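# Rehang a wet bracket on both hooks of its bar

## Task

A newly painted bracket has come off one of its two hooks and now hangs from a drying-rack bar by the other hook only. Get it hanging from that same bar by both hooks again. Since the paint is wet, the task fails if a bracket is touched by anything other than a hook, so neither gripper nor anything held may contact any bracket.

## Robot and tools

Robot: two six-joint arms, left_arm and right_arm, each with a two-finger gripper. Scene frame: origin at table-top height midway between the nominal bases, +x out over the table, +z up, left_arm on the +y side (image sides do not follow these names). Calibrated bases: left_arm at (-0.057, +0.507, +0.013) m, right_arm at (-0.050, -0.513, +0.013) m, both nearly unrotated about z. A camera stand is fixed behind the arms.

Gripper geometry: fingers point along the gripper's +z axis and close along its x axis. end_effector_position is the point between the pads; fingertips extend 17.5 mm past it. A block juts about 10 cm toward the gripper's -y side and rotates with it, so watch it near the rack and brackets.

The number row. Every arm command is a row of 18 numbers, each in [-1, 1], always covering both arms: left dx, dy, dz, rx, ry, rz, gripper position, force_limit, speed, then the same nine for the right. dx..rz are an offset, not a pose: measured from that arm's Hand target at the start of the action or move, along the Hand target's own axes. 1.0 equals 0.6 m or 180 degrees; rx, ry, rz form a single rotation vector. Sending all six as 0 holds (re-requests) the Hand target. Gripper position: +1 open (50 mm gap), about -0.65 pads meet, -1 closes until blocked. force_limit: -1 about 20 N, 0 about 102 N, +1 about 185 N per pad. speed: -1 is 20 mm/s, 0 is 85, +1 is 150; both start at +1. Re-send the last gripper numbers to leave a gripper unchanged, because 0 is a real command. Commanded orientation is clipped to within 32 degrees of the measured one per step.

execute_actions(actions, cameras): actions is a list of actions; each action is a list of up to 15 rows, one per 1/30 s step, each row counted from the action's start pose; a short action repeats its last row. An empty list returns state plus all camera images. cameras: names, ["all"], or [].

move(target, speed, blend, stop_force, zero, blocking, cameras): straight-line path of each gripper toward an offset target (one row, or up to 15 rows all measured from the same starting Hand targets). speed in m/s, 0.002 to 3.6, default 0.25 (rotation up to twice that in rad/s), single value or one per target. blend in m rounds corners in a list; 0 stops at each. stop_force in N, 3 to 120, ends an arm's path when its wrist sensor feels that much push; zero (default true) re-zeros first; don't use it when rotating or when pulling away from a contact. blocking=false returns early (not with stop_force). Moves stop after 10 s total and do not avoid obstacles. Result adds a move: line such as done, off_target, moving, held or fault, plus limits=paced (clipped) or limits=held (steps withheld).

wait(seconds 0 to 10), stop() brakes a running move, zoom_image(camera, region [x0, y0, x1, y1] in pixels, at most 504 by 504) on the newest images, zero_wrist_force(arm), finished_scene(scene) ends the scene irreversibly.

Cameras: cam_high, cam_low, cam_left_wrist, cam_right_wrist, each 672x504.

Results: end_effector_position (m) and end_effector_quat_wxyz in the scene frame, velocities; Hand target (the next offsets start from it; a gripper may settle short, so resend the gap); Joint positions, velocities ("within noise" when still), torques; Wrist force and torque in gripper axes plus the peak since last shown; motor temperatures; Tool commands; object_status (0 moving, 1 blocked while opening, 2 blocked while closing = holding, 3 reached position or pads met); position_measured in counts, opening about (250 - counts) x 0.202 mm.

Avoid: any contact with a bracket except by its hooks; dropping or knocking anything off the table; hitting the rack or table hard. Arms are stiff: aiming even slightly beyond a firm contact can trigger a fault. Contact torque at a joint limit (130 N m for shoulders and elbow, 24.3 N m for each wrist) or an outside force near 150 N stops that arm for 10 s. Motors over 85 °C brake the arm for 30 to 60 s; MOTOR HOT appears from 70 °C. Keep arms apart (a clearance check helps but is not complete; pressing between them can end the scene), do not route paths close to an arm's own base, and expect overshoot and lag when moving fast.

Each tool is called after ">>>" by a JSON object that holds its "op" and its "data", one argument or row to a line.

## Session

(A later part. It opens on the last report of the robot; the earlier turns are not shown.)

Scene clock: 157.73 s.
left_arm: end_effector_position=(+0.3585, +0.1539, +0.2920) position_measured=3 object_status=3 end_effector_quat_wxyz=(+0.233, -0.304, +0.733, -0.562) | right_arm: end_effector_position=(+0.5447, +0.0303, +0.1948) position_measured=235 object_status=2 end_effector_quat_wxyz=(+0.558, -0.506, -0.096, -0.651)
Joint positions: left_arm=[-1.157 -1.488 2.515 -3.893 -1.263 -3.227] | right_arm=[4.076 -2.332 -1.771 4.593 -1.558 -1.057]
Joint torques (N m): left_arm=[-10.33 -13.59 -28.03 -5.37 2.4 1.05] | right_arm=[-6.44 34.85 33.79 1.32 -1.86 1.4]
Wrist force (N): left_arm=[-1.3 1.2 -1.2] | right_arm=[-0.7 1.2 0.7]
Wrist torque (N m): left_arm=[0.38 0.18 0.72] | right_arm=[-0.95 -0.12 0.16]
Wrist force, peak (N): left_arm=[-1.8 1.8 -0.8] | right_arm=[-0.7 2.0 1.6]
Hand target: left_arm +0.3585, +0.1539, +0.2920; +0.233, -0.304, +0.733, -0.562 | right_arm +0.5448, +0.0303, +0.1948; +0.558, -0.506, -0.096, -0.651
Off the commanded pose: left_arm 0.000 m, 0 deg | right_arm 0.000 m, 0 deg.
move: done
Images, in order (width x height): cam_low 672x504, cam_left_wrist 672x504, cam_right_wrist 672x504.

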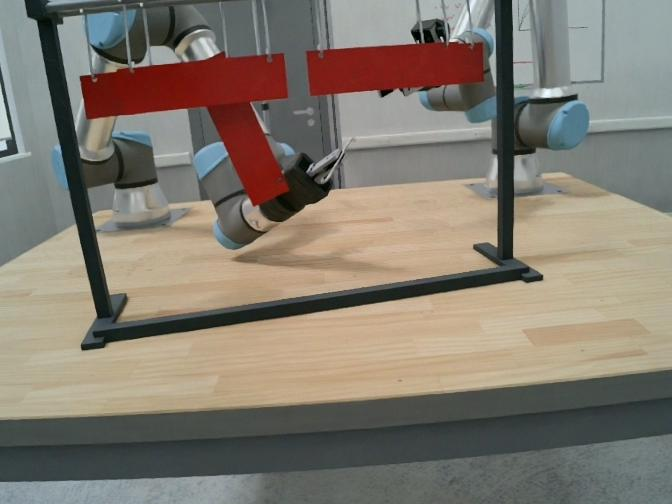

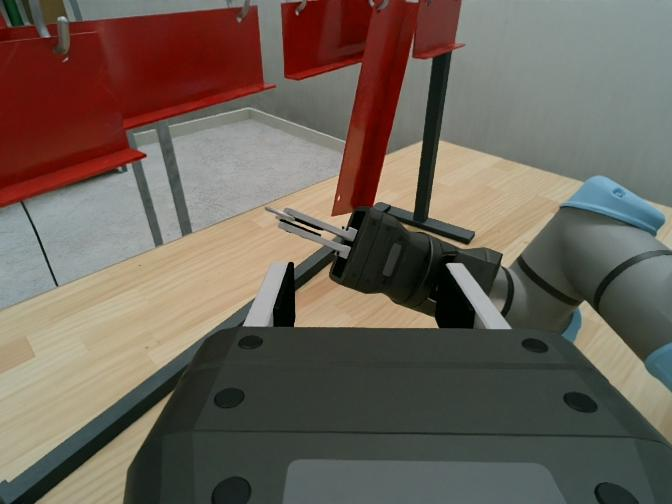

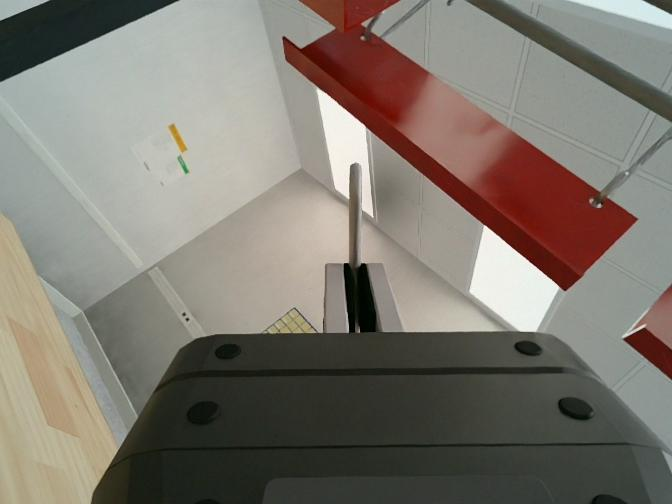

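>>> {"op": "move", "data": {
  "target": [0,0,0,0,0,0,1,1,1,0.0507,0.0328,-0.045,0,0,0,-1,-0.7,-0.7],
  "speed": 0.05,
  "stop_force": 8,
  "cameras": ["cam_left_wrist","cam_low"]
}}

>>> {"op": "zoom_image", "data": {
  "camera": "cam_low",
  "region": [240, 130, 340, 205]
}}

>>> {"op": "zoom_image", "data": {
  "camera": "cam_left_wrist",
  "region": [280, 130, 440, 250]
}}

Scene clock: 176.73 s.
left_arm: end_effector_position=(+0.3585, +0.1539, +0.2920) position_measured=3 object_status=3 end_effector_quat_wxyz=(+0.233, -0.304, +0.733, -0.562) | right_arm: end_effector_position=(+0.5502, -0.0145, +0.1968) position_measured=235 object_status=2 end_effector_quat_wxyz=(+0.558, -0.506, -0.096, -0.651)
Joint positions: left_arm=[-1.157 -1.488 2.515 -3.893 -1.263 -3.227] | right_arm=[4.017 -2.297 -1.844 4.631 -1.61 -1.029]
Joint torques (N m): left_arm=[-10.22 -13.85 -26.33 -5.38 2.12 0.98] | right_arm=[-6.19 55.03 2.91 5.43 -1.85 1.39]
Wrist force (N): left_arm=[-1.5 1.1 -1.3] | right_arm=[-0.5 1.1 0.8]
Wrist torque (N m): left_arm=[0.36 0.21 0.73] | right_arm=[-0.98 -0.14 0.17]
Wrist force, peak (N): left_arm=[-1.7 1.7 -1.1] | right_arm=[-1.2 0.9 1.5]
Hand target: left_arm +0.3585, +0.1539, +0.2920; +0.233, -0.304, +0.733, -0.562 | right_arm +0.5502, -0.0145, +0.1968; +0.558, -0.506, -0.096, -0.651
Off the commanded pose: left_arm 0.000 m, 0 deg | right_arm 0.000 m, 0 deg.
move: done
Images, in order (width x height): cam_low 672x504, cam_left_wrist 672x504.

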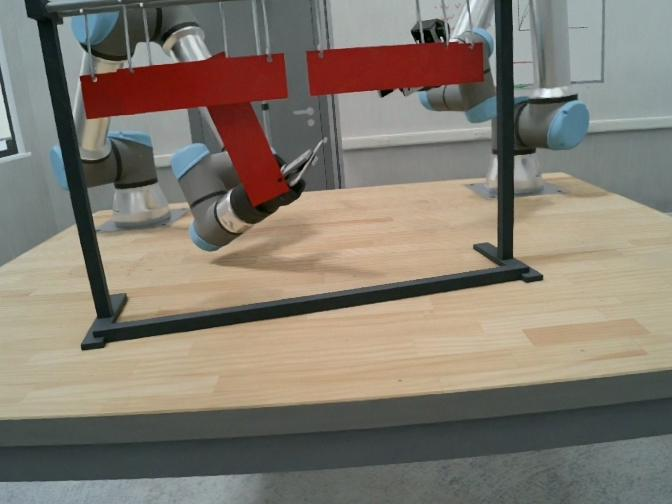

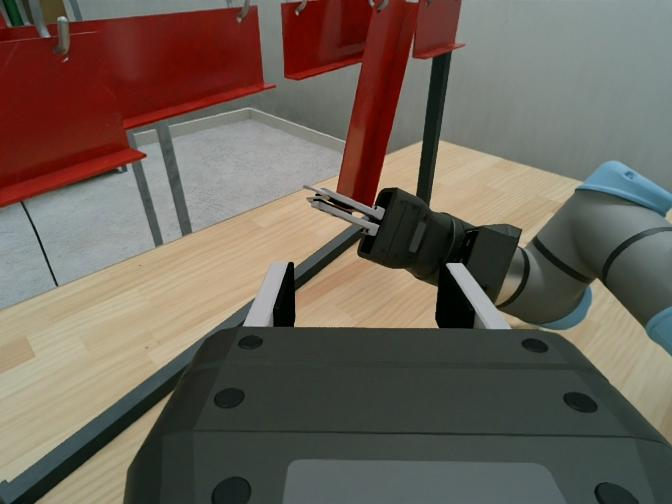

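Scaled by 5.040.

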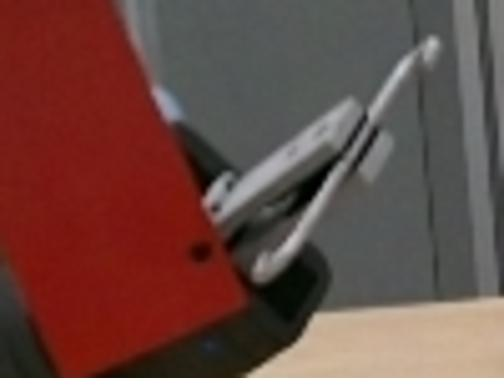

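Scaled by 3.150.

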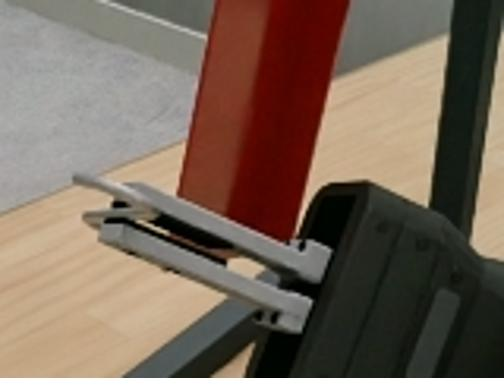

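>>> {"op": "zoom_image", "data": {
  "camera": "cam_low",
  "region": [268, 165, 308, 195]
}}

Scaled by 12.600.

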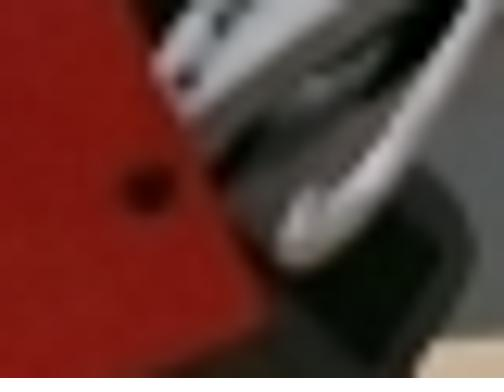

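>>> {"op": "move", "data": {
  "target": [0,0,0,0,0,0,1,1,1,0.0154,0.0143,-0.0154,0,0,0,-1,-0.7,-0.7],
  "speed": 0.015,
  "stop_force": 3.5,
  "cameras": ["cam_left_wrist","cam_low"]
}}

>>> {"op": "zoom_image", "data": {
  "camera": "cam_low",
  "region": [262, 165, 302, 195]
}}

>>> {"op": "zoom_image", "data": {
  "camera": "cam_left_wrist",
  "region": [300, 130, 440, 235]
}}

Scene clock: 183.20 s.
left_arm: end_effector_position=(+0.3585, +0.1539, +0.2920) position_measured=3 object_status=3 end_effector_quat_wxyz=(+0.233, -0.304, +0.733, -0.562) | right_arm: end_effector_position=(+0.5534, -0.0298, +0.1958) position_measured=235 object_status=2 end_effector_quat_wxyz=(+0.558, -0.506, -0.096, -0.651)
Joint positions: left_arm=[-1.157 -1.488 2.515 -3.893 -1.263 -3.227] | right_arm=[3.994 -2.291 -1.863 4.644 -1.631 -1.018]
Joint torques (N m): left_arm=[-9.76 -13.39 -25.56 -5.32 2.06 1.07] | right_arm=[-5.91 54.56 3.21 5.35 -1.81 1.32]
Wrist force (N): left_arm=[-1.5 1.3 -0.7] | right_arm=[-0.7 1.0 1.0]
Wrist torque (N m): left_arm=[0.40 0.21 0.72] | right_arm=[-0.98 -0.10 0.17]
Wrist force, peak (N): left_arm=[-1.8 1.7 -0.7] | right_arm=[-0.7 1.3 1.1]
Hand target: left_arm +0.3585, +0.1539, +0.2920; +0.233, -0.304, +0.733, -0.562 | right_arm +0.5534, -0.0298, +0.1958; +0.558, -0.506, -0.096, -0.651
Off the commanded pose: left_arm 0.000 m, 0 deg | right_arm 0.000 m, 0 deg.
move: done
Images, in order (width x height): cam_low 672x504, cam_left_wrist 672x504.

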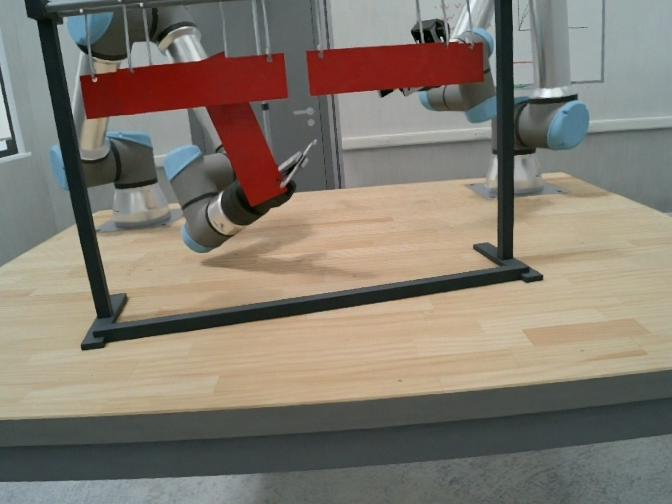

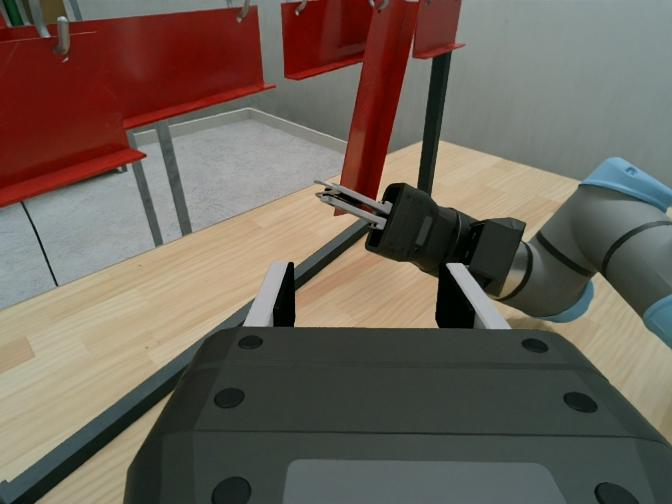

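Scaled by 12.600.

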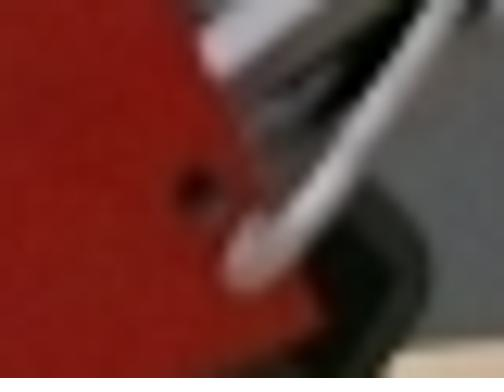

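Scaled by 3.600.

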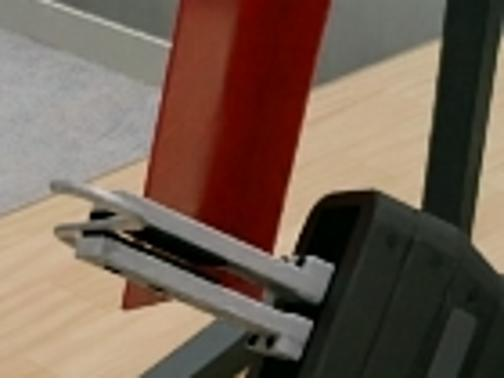

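>>> {"op": "zoom_image", "data": {
  "camera": "cam_low",
  "region": [248, 150, 308, 210]
}}

Scaled by 8.400.

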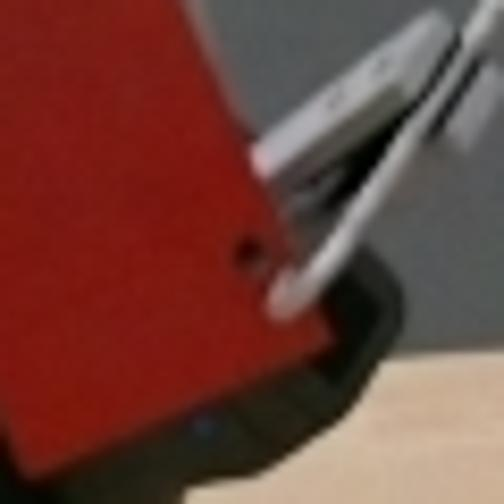

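>>> {"op": "move", "data": {
  "target": [0,0,0,0,0,0,1,1,1,0,0.0049,0.0045,0,0,0,-1,-0.7,-0.7],
  "speed": 0.02,
  "cameras": ["cam_left_wrist","cam_low"]
}}

>>> {"op": "zoom_image", "data": {
  "camera": "cam_low",
  "region": [248, 150, 308, 210]
}}

>>> {"op": "zoom_image", "data": {
  "camera": "cam_left_wrist",
  "region": [300, 130, 440, 235]
}}

Scene clock: 191.70 s.
left_arm: end_effector_position=(+0.3585, +0.1539, +0.2920) position_measured=3 object_status=3 end_effector_quat_wxyz=(+0.233, -0.304, +0.733, -0.562) | right_arm: end_effector_position=(+0.5572, -0.0290, +0.1958) position_measured=235 object_status=2 end_effector_quat_wxyz=(+0.558, -0.506, -0.096, -0.651)
Joint positions: left_arm=[-1.157 -1.488 2.515 -3.893 -1.263 -3.227] | right_arm=[3.989 -2.296 -1.851 4.638 -1.635 -1.016]
Joint torques (N m): left_arm=[-9.46 -13.27 -24.78 -5.28 1.98 1.17] | right_arm=[-6.34 32.93 32.59 1.52 -1.82 1.32]
Wrist force (N): left_arm=[-1.3 1.4 -0.9] | right_arm=[-0.7 1.1 1.0]
Wrist torque (N m): left_arm=[0.42 0.20 0.72] | right_arm=[-0.97 -0.11 0.17]
Wrist force, peak (N): left_arm=[-1.6 1.8 -0.6] | right_arm=[-0.7 1.2 1.3]
Hand target: left_arm +0.3585, +0.1539, +0.2920; +0.233, -0.304, +0.733, -0.562 | right_arm +0.5573, -0.0289, +0.1957; +0.558, -0.506, -0.096, -0.651
Off the commanded pose: left_arm 0.000 m, 0 deg | right_arm 0.000 m, 0 deg.
move: done
Images, in order (width x height): cam_low 672x504, cam_left_wrist 672x504.

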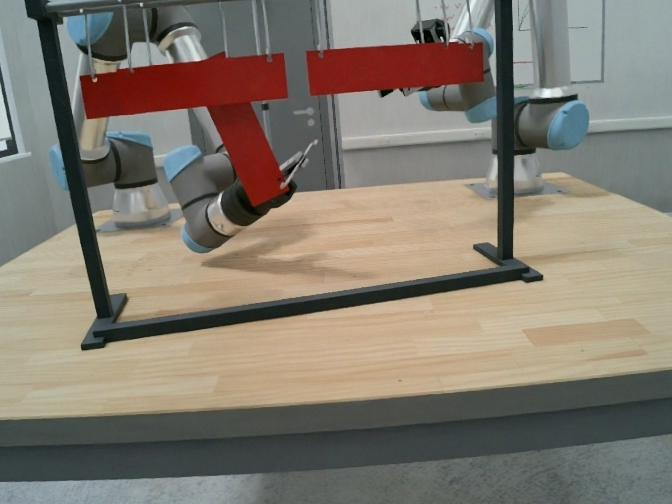

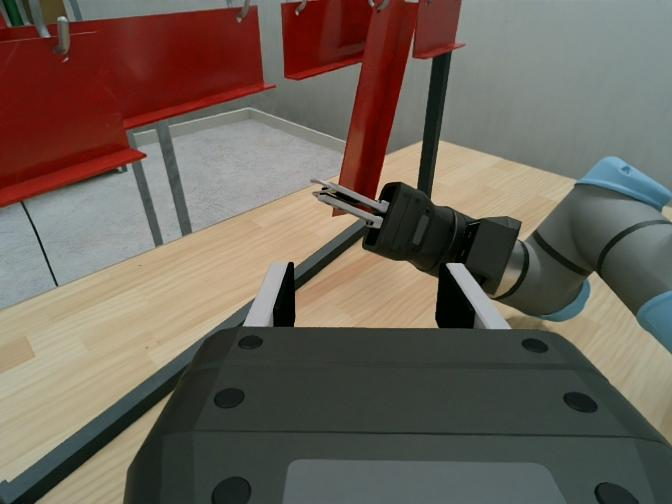

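Scaled by 8.400.

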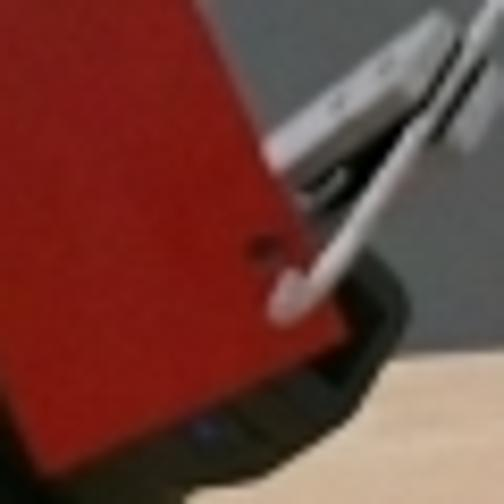

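Scaled by 3.600.

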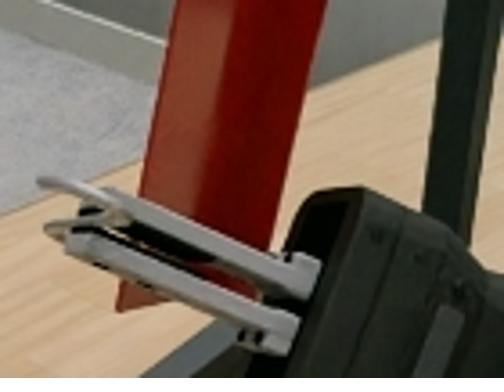

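>>> {"op": "move", "data": {
  "target": [0,0,0,0,0,0,1,1,1,0.0065,0.0007,-0.0008,0,0,0,-1,-0.7,-0.7],
  "speed": 0.02,
  "cameras": ["cam_low"]
}}

>>> {"op": "zoom_image", "data": {
  "camera": "cam_low",
  "region": [268, 165, 308, 195]
}}

Scene clock: 196.07 s.
left_arm: end_effector_position=(+0.3585, +0.1539, +0.2920) position_measured=3 object_status=3 end_effector_quat_wxyz=(+0.233, -0.304, +0.733, -0.562) | right_arm: end_effector_position=(+0.5578, -0.0317, +0.1982) position_measured=235 object_status=2 end_effector_quat_wxyz=(+0.558, -0.506, -0.096, -0.651)
Joint positions: left_arm=[-1.157 -1.488 2.515 -3.893 -1.263 -3.227] | right_arm=[3.985 -2.29 -1.854 4.635 -1.639 -1.014]
Joint torques (N m): left_arm=[-9.53 -14.53 -23.7 -5.41 1.98 0.99] | right_arm=[-6.04 55.07 4.28 1.39 -1.73 1.39]
Wrist force (N): left_arm=[-1.7 1.4 -1.0] | right_arm=[-0.7 1.2 0.9]
Wrist torque (N m): left_arm=[0.40 0.26 0.73] | right_arm=[-0.96 -0.12 0.17]
Wrist force, peak (N): left_arm=[-1.6 1.9 -1.0] | right_arm=[-0.7 1.3 0.9]
Hand target: left_arm +0.3585, +0.1539, +0.2920; +0.233, -0.304, +0.733, -0.562 | right_arm +0.5579, -0.0319, +0.1983; +0.558, -0.506, -0.096, -0.651
Off the commanded pose: left_arm 0.000 m, 0 deg | right_arm 0.000 m, 0 deg.
move: done
Images, in order (width x height): cam_low 672x504.

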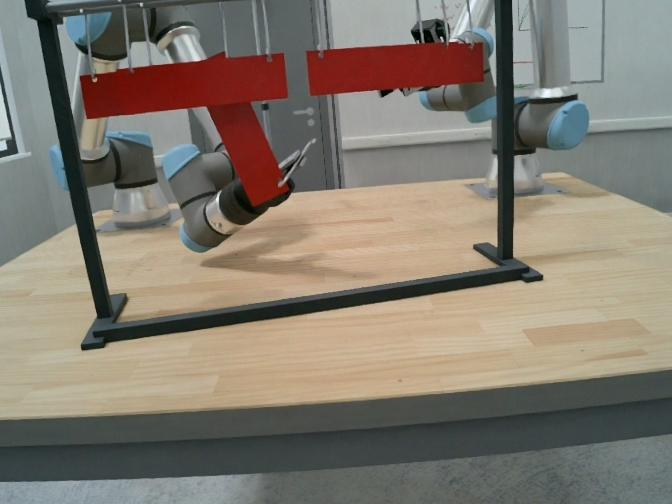

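Scaled by 12.600.

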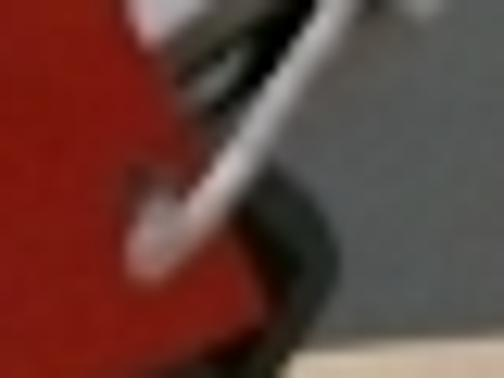

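>>> {"op": "move", "data": {
  "target": [0,0,0,0,0,0,1,1,1,0.002,-0.0045,-0.005,0,0,0,-1,-0.7,-0.7],
  "speed": 0.01,
  "cameras": ["cam_low","cam_left_wrist"]
}}

>>> {"op": "zoom_image", "data": {
  "camera": "cam_low",
  "region": [268, 165, 308, 195]
}}

>>> {"op": "zoom_image", "data": {
  "camera": "cam_left_wrist",
  "region": [300, 150, 400, 225]
}}

Scene clock: 199.67 s.
left_arm: end_effector_position=(+0.3585, +0.1539, +0.2920) position_measured=3 object_status=3 end_effector_quat_wxyz=(+0.233, -0.304, +0.733, -0.562) | right_arm: end_effector_position=(+0.5542, -0.0337, +0.1990) position_measured=235 object_status=2 end_effector_quat_wxyz=(+0.558, -0.506, -0.096, -0.651)
Joint positions: left_arm=[-1.157 -1.488 2.515 -3.893 -1.263 -3.227] | right_arm=[3.987 -2.283 -1.867 4.64 -1.637 -1.016]
Joint torques (N m): left_arm=[-9.34 -13.91 -24 -5.21 2.03 1.05] | right_arm=[7.56 54.71 3.61 5.4 1.71 -1.36]
Wrist force (N): left_arm=[-1.4 1.5 -0.7] | right_arm=[-0.7 1.3 1.0]
Wrist torque (N m): left_arm=[0.43 0.21 0.72] | right_arm=[-0.94 -0.10 0.21]
Wrist force, peak (N): left_arm=[-1.7 1.8 -0.9] | right_arm=[-0.7 1.4 1.0]
Hand target: left_arm +0.3585, +0.1539, +0.2920; +0.233, -0.304, +0.733, -0.562 | right_arm +0.5542, -0.0337, +0.1990; +0.558, -0.506, -0.096, -0.651
Off the commanded pose: left_arm 0.000 m, 0 deg | right_arm 0.000 m, 0 deg.
move: done
Images, in order (width x height): cam_low 672x504, cam_left_wrist 672x504.

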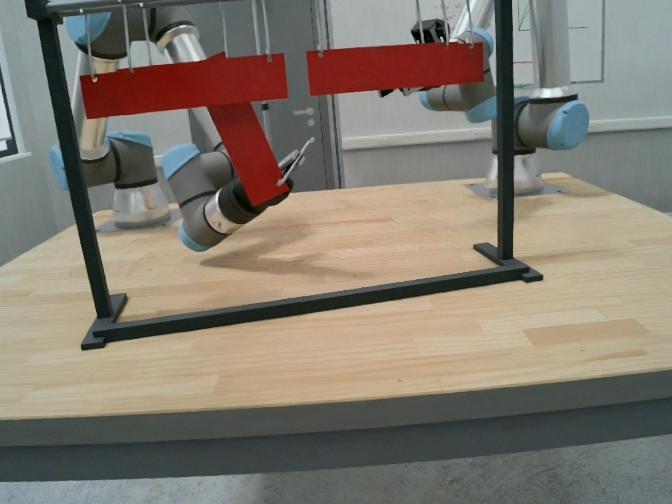

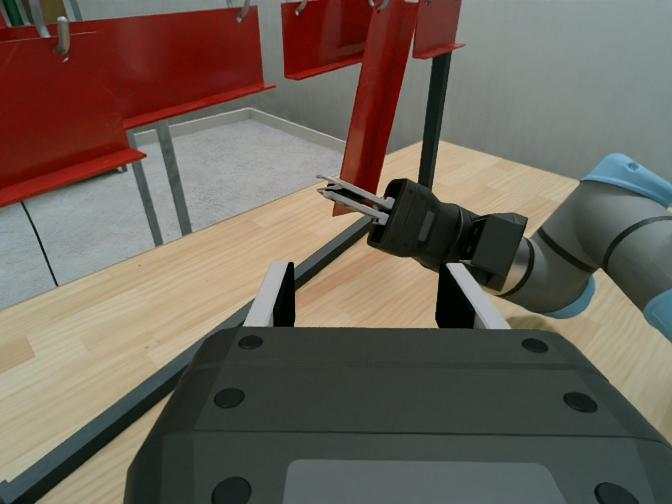

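Scaled by 12.600.

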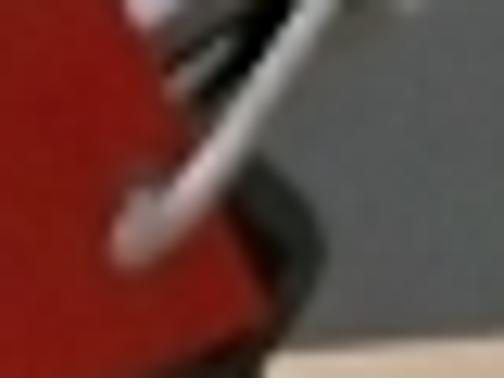

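Scaled by 5.040.

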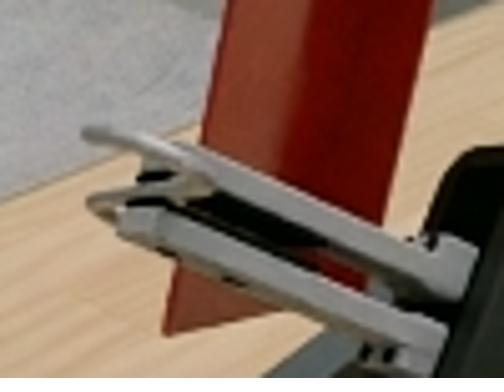

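>>> {"op": "move", "data": {
  "target": [0,0,0,0,0,0,1,1,1,0,-0.0083,0,0,0,0,-1,-0.7,-0.7],
  "speed": 0.01,
  "stop_force": 3,
  "cameras": ["cam_low","cam_left_wrist"]
}}

>>> {"op": "zoom_image", "data": {
  "camera": "cam_low",
  "region": [268, 165, 308, 195]
}}

>>> {"op": "zoom_image", "data": {
  "camera": "cam_left_wrist",
  "region": [300, 150, 400, 225]
}}

Scene clock: 202.90 s.
left_arm: end_effector_position=(+0.3585, +0.1539, +0.2920) position_measured=3 object_status=3 end_effector_quat_wxyz=(+0.233, -0.304, +0.733, -0.562) | right_arm: end_effector_position=(+0.5501, -0.0319, +0.2012) position_measured=235 object_status=2 end_effector_quat_wxyz=(+0.558, -0.506, -0.096, -0.651)
Joint positions: left_arm=[-1.157 -1.488 2.515 -3.893 -1.263 -3.227] | right_arm=[3.995 -2.275 -1.875 4.64 -1.629 -1.019]
Joint torques (N m): left_arm=[-9.62 -14.55 -23.52 -5.15 2.09 0.98] | right_arm=[7.95 54.48 3.04 1.43 1.72 -1.44]
Wrist force (N): left_arm=[-1.7 1.4 -1.0] | right_arm=[-0.5 1.2 1.1]
Wrist torque (N m): left_arm=[0.42 0.25 0.72] | right_arm=[-0.95 -0.14 0.25]
Wrist force, peak (N): left_arm=[-1.9 1.5 -0.8] | right_arm=[-0.8 1.3 0.9]
Hand target: left_arm +0.3585, +0.1539, +0.2920; +0.233, -0.304, +0.733, -0.562 | right_arm +0.5501, -0.0319, +0.2012; +0.558, -0.506, -0.096, -0.651
Off the commanded pose: left_arm 0.000 m, 0 deg | right_arm 0.000 m, 0 deg.
move: done
Images, in order (width x height): cam_low 672x504, cam_left_wrist 672x504.

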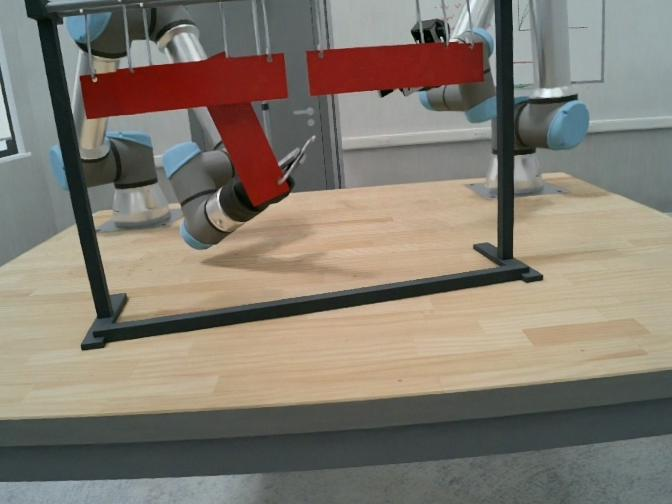

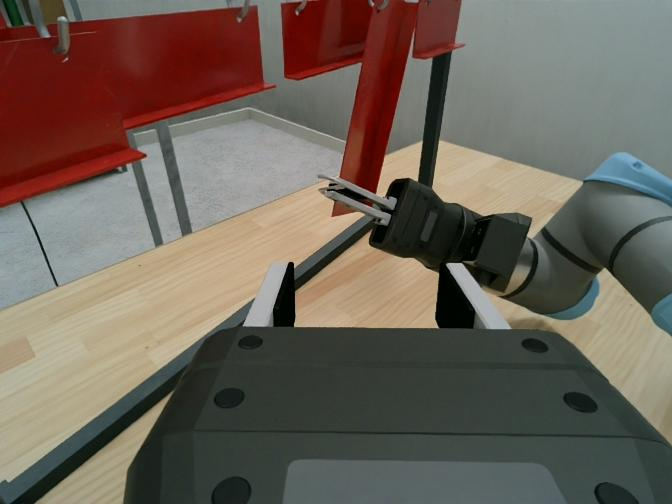

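Scaled by 12.600.

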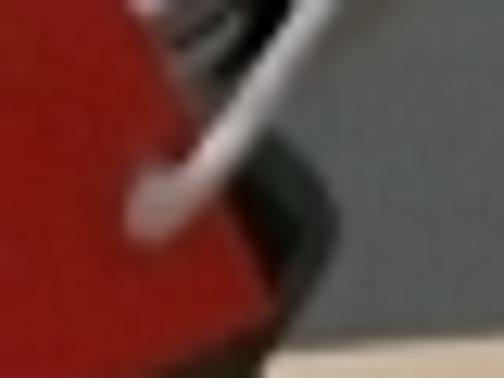

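Scaled by 5.040.

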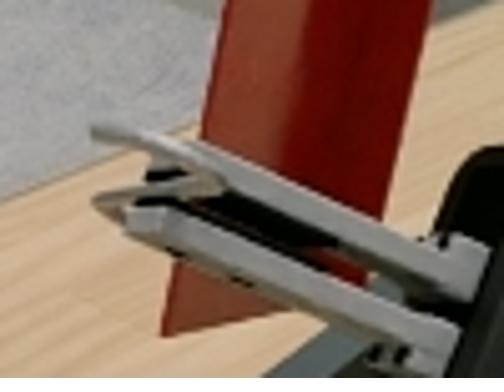

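>>> {"op": "move", "data": {
  "target": [
    [0,0,0,0,0,0,1,1,1,0,-0.0067,-0.004,0,0,0,-1,-0.7,-0.7],
    [0,0,0,0,0,0,1,1,1,0,-0.0092,-0.01,0,0,0,-1,-0.7,-0.7]
  ],
  "speed": 0.01,
  "stop_force": 3,
  "cameras": ["cam_low","cam_left_wrist"]
}}

>>> {"op": "zoom_image", "data": {
  "camera": "cam_low",
  "region": [268, 165, 308, 195]
}}

>>> {"op": "zoom_image", "data": {
  "camera": "cam_left_wrist",
  "region": [300, 150, 400, 225]
}}

Scene clock: 208.00 s.
left_arm: end_effector_position=(+0.3585, +0.1539, +0.2920) position_measured=3 object_status=3 end_effector_quat_wxyz=(+0.233, -0.304, +0.733, -0.562) | right_arm: end_effector_position=(+0.5422, -0.0341, +0.2008) position_measured=235 object_status=2 end_effector_quat_wxyz=(+0.558, -0.506, -0.096, -0.651)
Joint positions: left_arm=[-1.157 -1.488 2.515 -3.893 -1.263 -3.227] | right_arm=[4.004 -2.265 -1.899 4.655 -1.622 -1.023]
Joint torques (N m): left_arm=[-8.81 -13.78 -22.65 -5.35 2.13 1.01] | right_arm=[7.65 53.6 2.37 5.24 1.78 -1.3]
Wrist force (N): left_arm=[-1.3 1.3 -0.6] | right_arm=[-0.6 1.2 0.9]
Wrist torque (N m): left_arm=[0.39 0.19 0.73] | right_arm=[-0.96 -0.12 0.25]
Wrist force, peak (N): left_arm=[-1.8 1.5 -1.0] | right_arm=[-0.8 1.3 1.1]
Hand target: left_arm +0.3585, +0.1539, +0.2920; +0.233, -0.304, +0.733, -0.562 | right_arm +0.5422, -0.0341, +0.2008; +0.558, -0.506, -0.096, -0.651
Off the commanded pose: left_arm 0.000 m, 0 deg | right_arm 0.000 m, 0 deg.
move: done
Images, in order (width x height): cam_low 672x504, cam_left_wrist 672x504.

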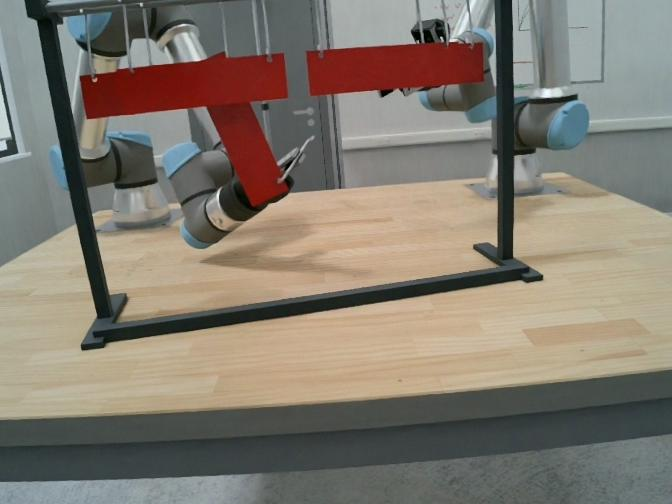

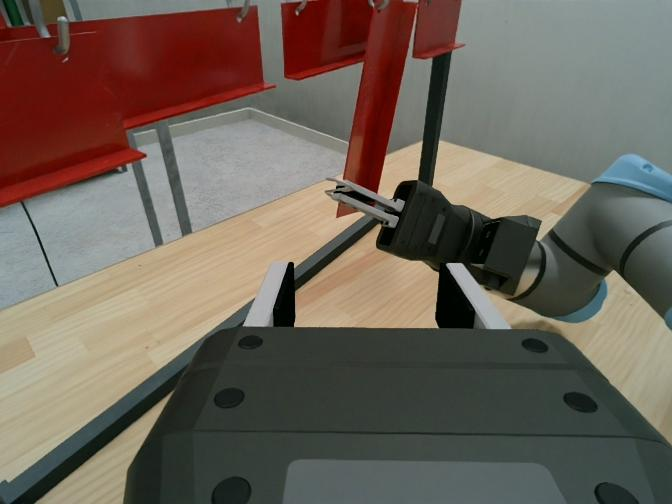

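Scaled by 12.600.

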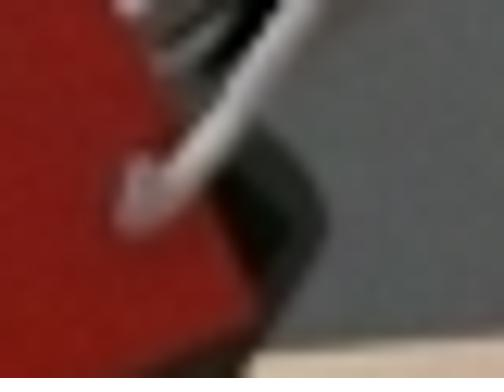

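Scaled by 5.040.

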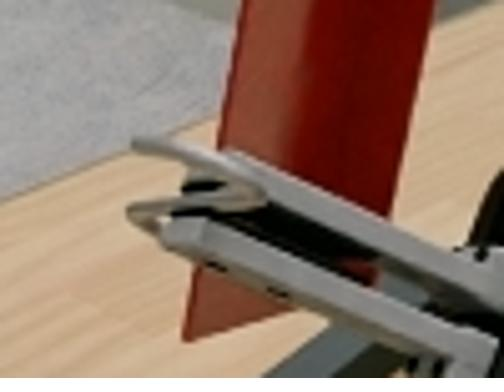

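>>> {"op": "zoom_image", "data": {
  "camera": "cam_low",
  "region": [272, 172, 288, 188]
}}

>>> {"op": "zoom_image", "data": {
  "camera": "cam_left_wrist",
  "region": [320, 170, 360, 200]
}}

Scaled by 31.500.

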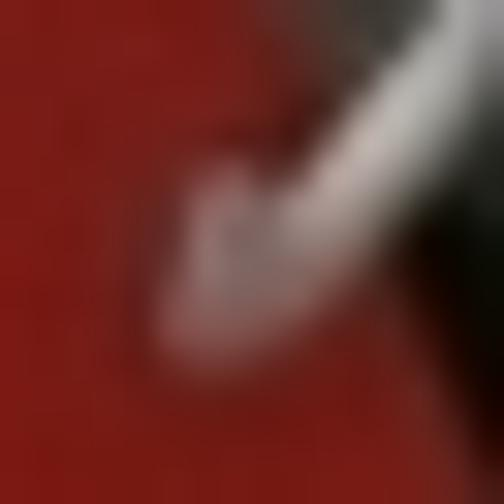

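Scaled by 12.600.

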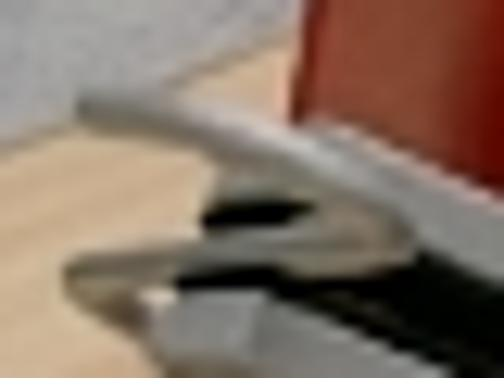

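>>> {"op": "move", "data": {
  "target": [0,0,0,0,0,0,1,1,1,0,0.0175,0.01,0,0,0,-1,-0.7,-0.7],
  "speed": 0.015,
  "cameras": ["cam_low","cam_left_wrist"]
}}

>>> {"op": "zoom_image", "data": {
  "camera": "cam_low",
  "region": [272, 172, 292, 192]
}}

>>> {"op": "zoom_image", "data": {
  "camera": "cam_left_wrist",
  "region": [300, 150, 400, 225]
}}

Scene clock: 219.17 s.
left_arm: end_effector_position=(+0.3585, +0.1539, +0.2920) position_measured=3 object_status=3 end_effector_quat_wxyz=(+0.233, -0.304, +0.733, -0.562) | right_arm: end_effector_position=(+0.5540, -0.0337, +0.1990) position_measured=235 object_status=2 end_effector_quat_wxyz=(+0.558, -0.506, -0.096, -0.651)
Joint positions: left_arm=[-1.157 -1.488 2.515 -3.893 -1.263 -3.227] | right_arm=[3.988 -2.282 -1.868 4.641 -1.636 -1.016]
Joint torques (N m): left_arm=[-8.75 -13.2 -22.48 -5.21 1.84 0.88] | right_arm=[-6.4 32.73 32.44 1.43 -1.9 1.38]
Wrist force (N): left_arm=[-1.5 1.5 -0.8] | right_arm=[-0.7 1.1 0.9]
Wrist torque (N m): left_arm=[0.43 0.23 0.73] | right_arm=[-0.97 -0.11 0.17]
Wrist force, peak (N): left_arm=[-1.7 1.7 -1.1] | right_arm=[-0.8 1.3 1.1]
Hand target: left_arm +0.3585, +0.1539, +0.2920; +0.233, -0.304, +0.733, -0.562 | right_arm +0.5542, -0.0337, +0.1990; +0.558, -0.506, -0.096, -0.651
Off the commanded pose: left_arm 0.000 m, 0 deg | right_arm 0.000 m, 0 deg.
move: done
Images, in order (width x height): cam_low 672x504, cam_left_wrist 672x504.

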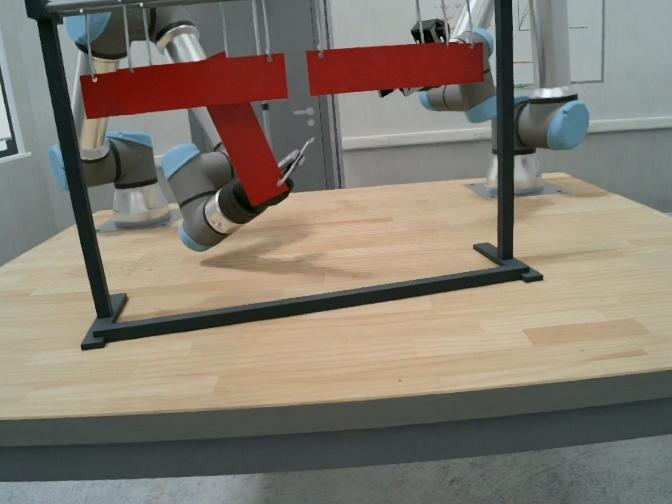

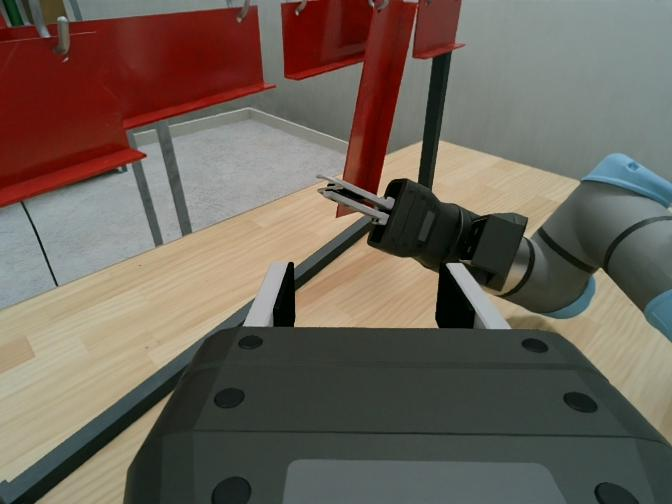

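Scaled by 25.200.

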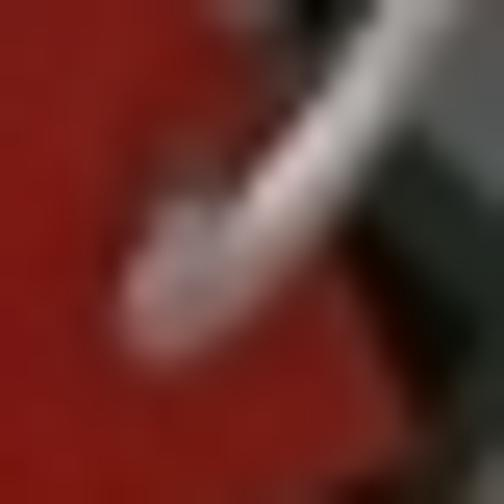

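Scaled by 5.040.

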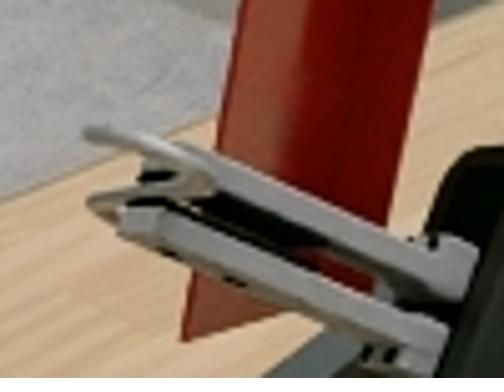

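>>> {"op": "move", "data": {
  "target": [0,0,0,0,0,0,1,1,1,-0.0028,-0.0108,-0.0105,0,0,0,-1,-0.7,-0.7],
  "speed": 0.01,
  "cameras": ["cam_low","cam_left_wrist"]
}}

>>> {"op": "zoom_image", "data": {
  "camera": "cam_low",
  "region": [272, 172, 292, 192]
}}

>>> {"op": "zoom_image", "data": {
  "camera": "cam_left_wrist",
  "region": [300, 150, 400, 225]
}}

Scene clock: 223.13 s.
left_arm: end_effector_position=(+0.3585, +0.1539, +0.2920) position_measured=3 object_status=3 end_effector_quat_wxyz=(+0.233, -0.304, +0.733, -0.562) | right_arm: end_effector_position=(+0.5452, -0.0347, +0.1976) position_measured=235 object_status=2 end_effector_quat_wxyz=(+0.558, -0.506, -0.096, -0.651)
Joint positions: left_arm=[-1.157 -1.488 2.515 -3.893 -1.263 -3.227] | right_arm=[3.999 -2.275 -1.892 4.657 -1.627 -1.021]
Joint torques (N m): left_arm=[-9.12 -14.16 -21.42 -5.21 1.77 0.96] | right_arm=[6.98 54.52 2.47 5.27 1.78 -1.43]
Wrist force (N): left_arm=[-1.7 1.1 -1.1] | right_arm=[-0.6 1.0 0.9]
Wrist torque (N m): left_arm=[0.36 0.25 0.72] | right_arm=[-0.99 -0.13 0.25]
Wrist force, peak (N): left_arm=[-2.0 1.4 -1.1] | right_arm=[-0.6 1.3 1.0]
Hand target: left_arm +0.3585, +0.1539, +0.2920; +0.233, -0.304, +0.733, -0.562 | right_arm +0.5451, -0.0347, +0.1976; +0.558, -0.506, -0.096, -0.651
Off the commanded pose: left_arm 0.000 m, 0 deg | right_arm 0.000 m, 0 deg.
move: done
Images, in order (width x height): cam_low 672x504, cam_left_wrist 672x504.

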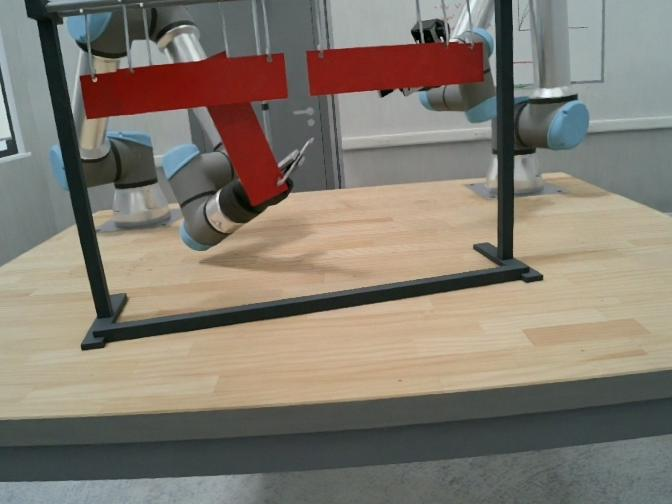

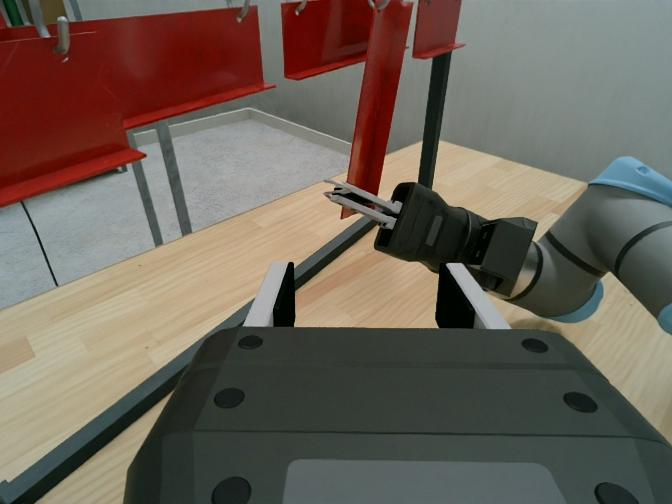

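Scaled by 25.200.

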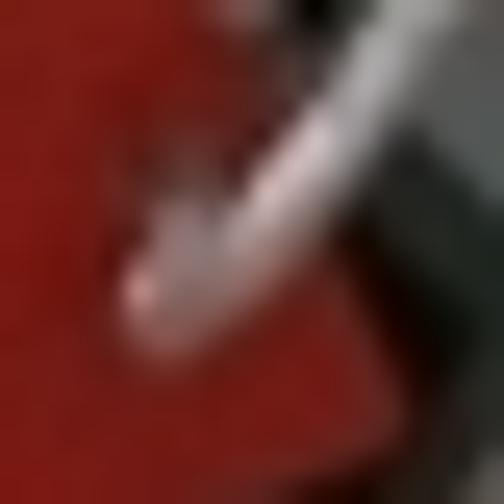

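Scaled by 5.040.

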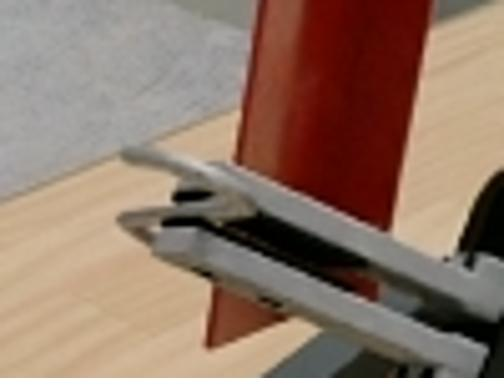

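>>> {"op": "move", "data": {
  "target": [0,0,0,0,0,0,1,1,1,0.0058,0.0062,0.0105,0,0,0,-1,-0.7,-0.7],
  "speed": 0.015,
  "cameras": ["cam_low","cam_left_wrist"]
}}

>>> {"op": "zoom_image", "data": {
  "camera": "cam_low",
  "region": [272, 172, 292, 192]
}}

>>> {"op": "zoom_image", "data": {
  "camera": "cam_left_wrist",
  "region": [300, 150, 400, 225]
}}

Scene clock: 230.83 s.
left_arm: end_effector_position=(+0.3585, +0.1539, +0.2920) position_measured=3 object_status=3 end_effector_quat_wxyz=(+0.233, -0.304, +0.733, -0.562) | right_arm: end_effector_position=(+0.5520, -0.0339, +0.2016) position_measured=235 object_status=2 end_effector_quat_wxyz=(+0.558, -0.506, -0.096, -0.651)
Joint positions: left_arm=[-1.157 -1.488 2.515 -3.893 -1.263 -3.227] | right_arm=[3.99 -2.275 -1.874 4.639 -1.634 -1.017]
Joint torques (N m): left_arm=[-9.5 -14.78 -21.31 -5.28 1.9 0.82] | right_arm=[-6.64 42.36 32.91 1.55 -1.76 1.38]
Wrist force (N): left_arm=[-1.3 1.4 -0.9] | right_arm=[-0.8 1.0 0.9]
Wrist torque (N m): left_arm=[0.41 0.18 0.73] | right_arm=[-0.99 -0.09 0.17]
Wrist force, peak (N): left_arm=[-1.6 1.8 -0.9] | right_arm=[-0.6 1.3 1.2]
Hand target: left_arm +0.3585, +0.1539, +0.2920; +0.233, -0.304, +0.733, -0.562 | right_arm +0.5521, -0.0339, +0.2016; +0.558, -0.506, -0.096, -0.651
Off the commanded pose: left_arm 0.000 m, 0 deg | right_arm 0.000 m, 0 deg.
move: done
Images, in order (width x height): cam_low 672x504, cam_left_wrist 672x504.

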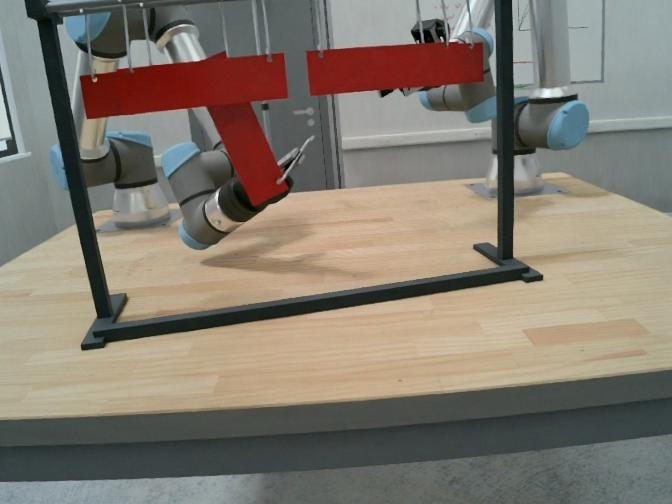

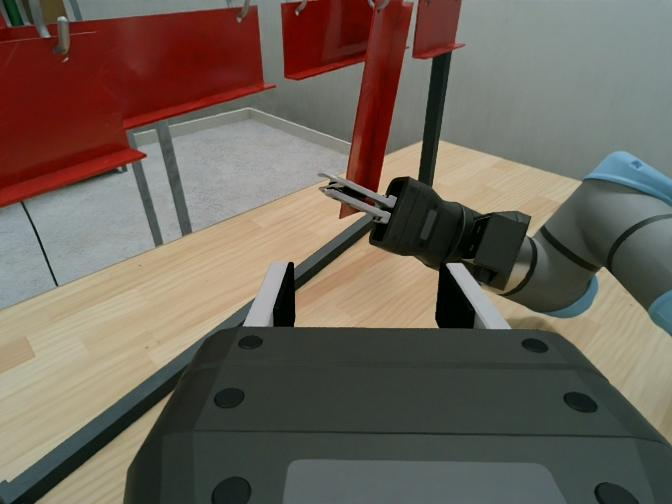

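Scaled by 25.200.

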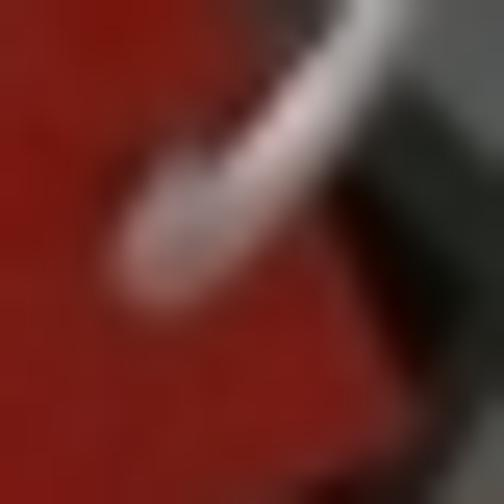

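Scaled by 5.040.

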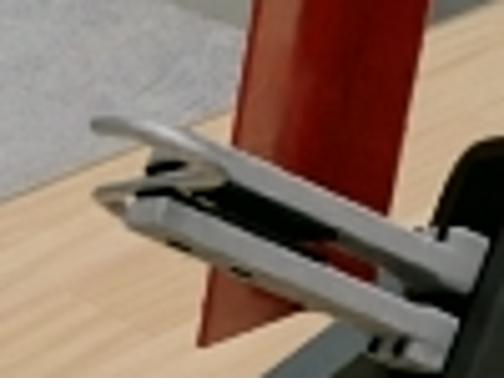

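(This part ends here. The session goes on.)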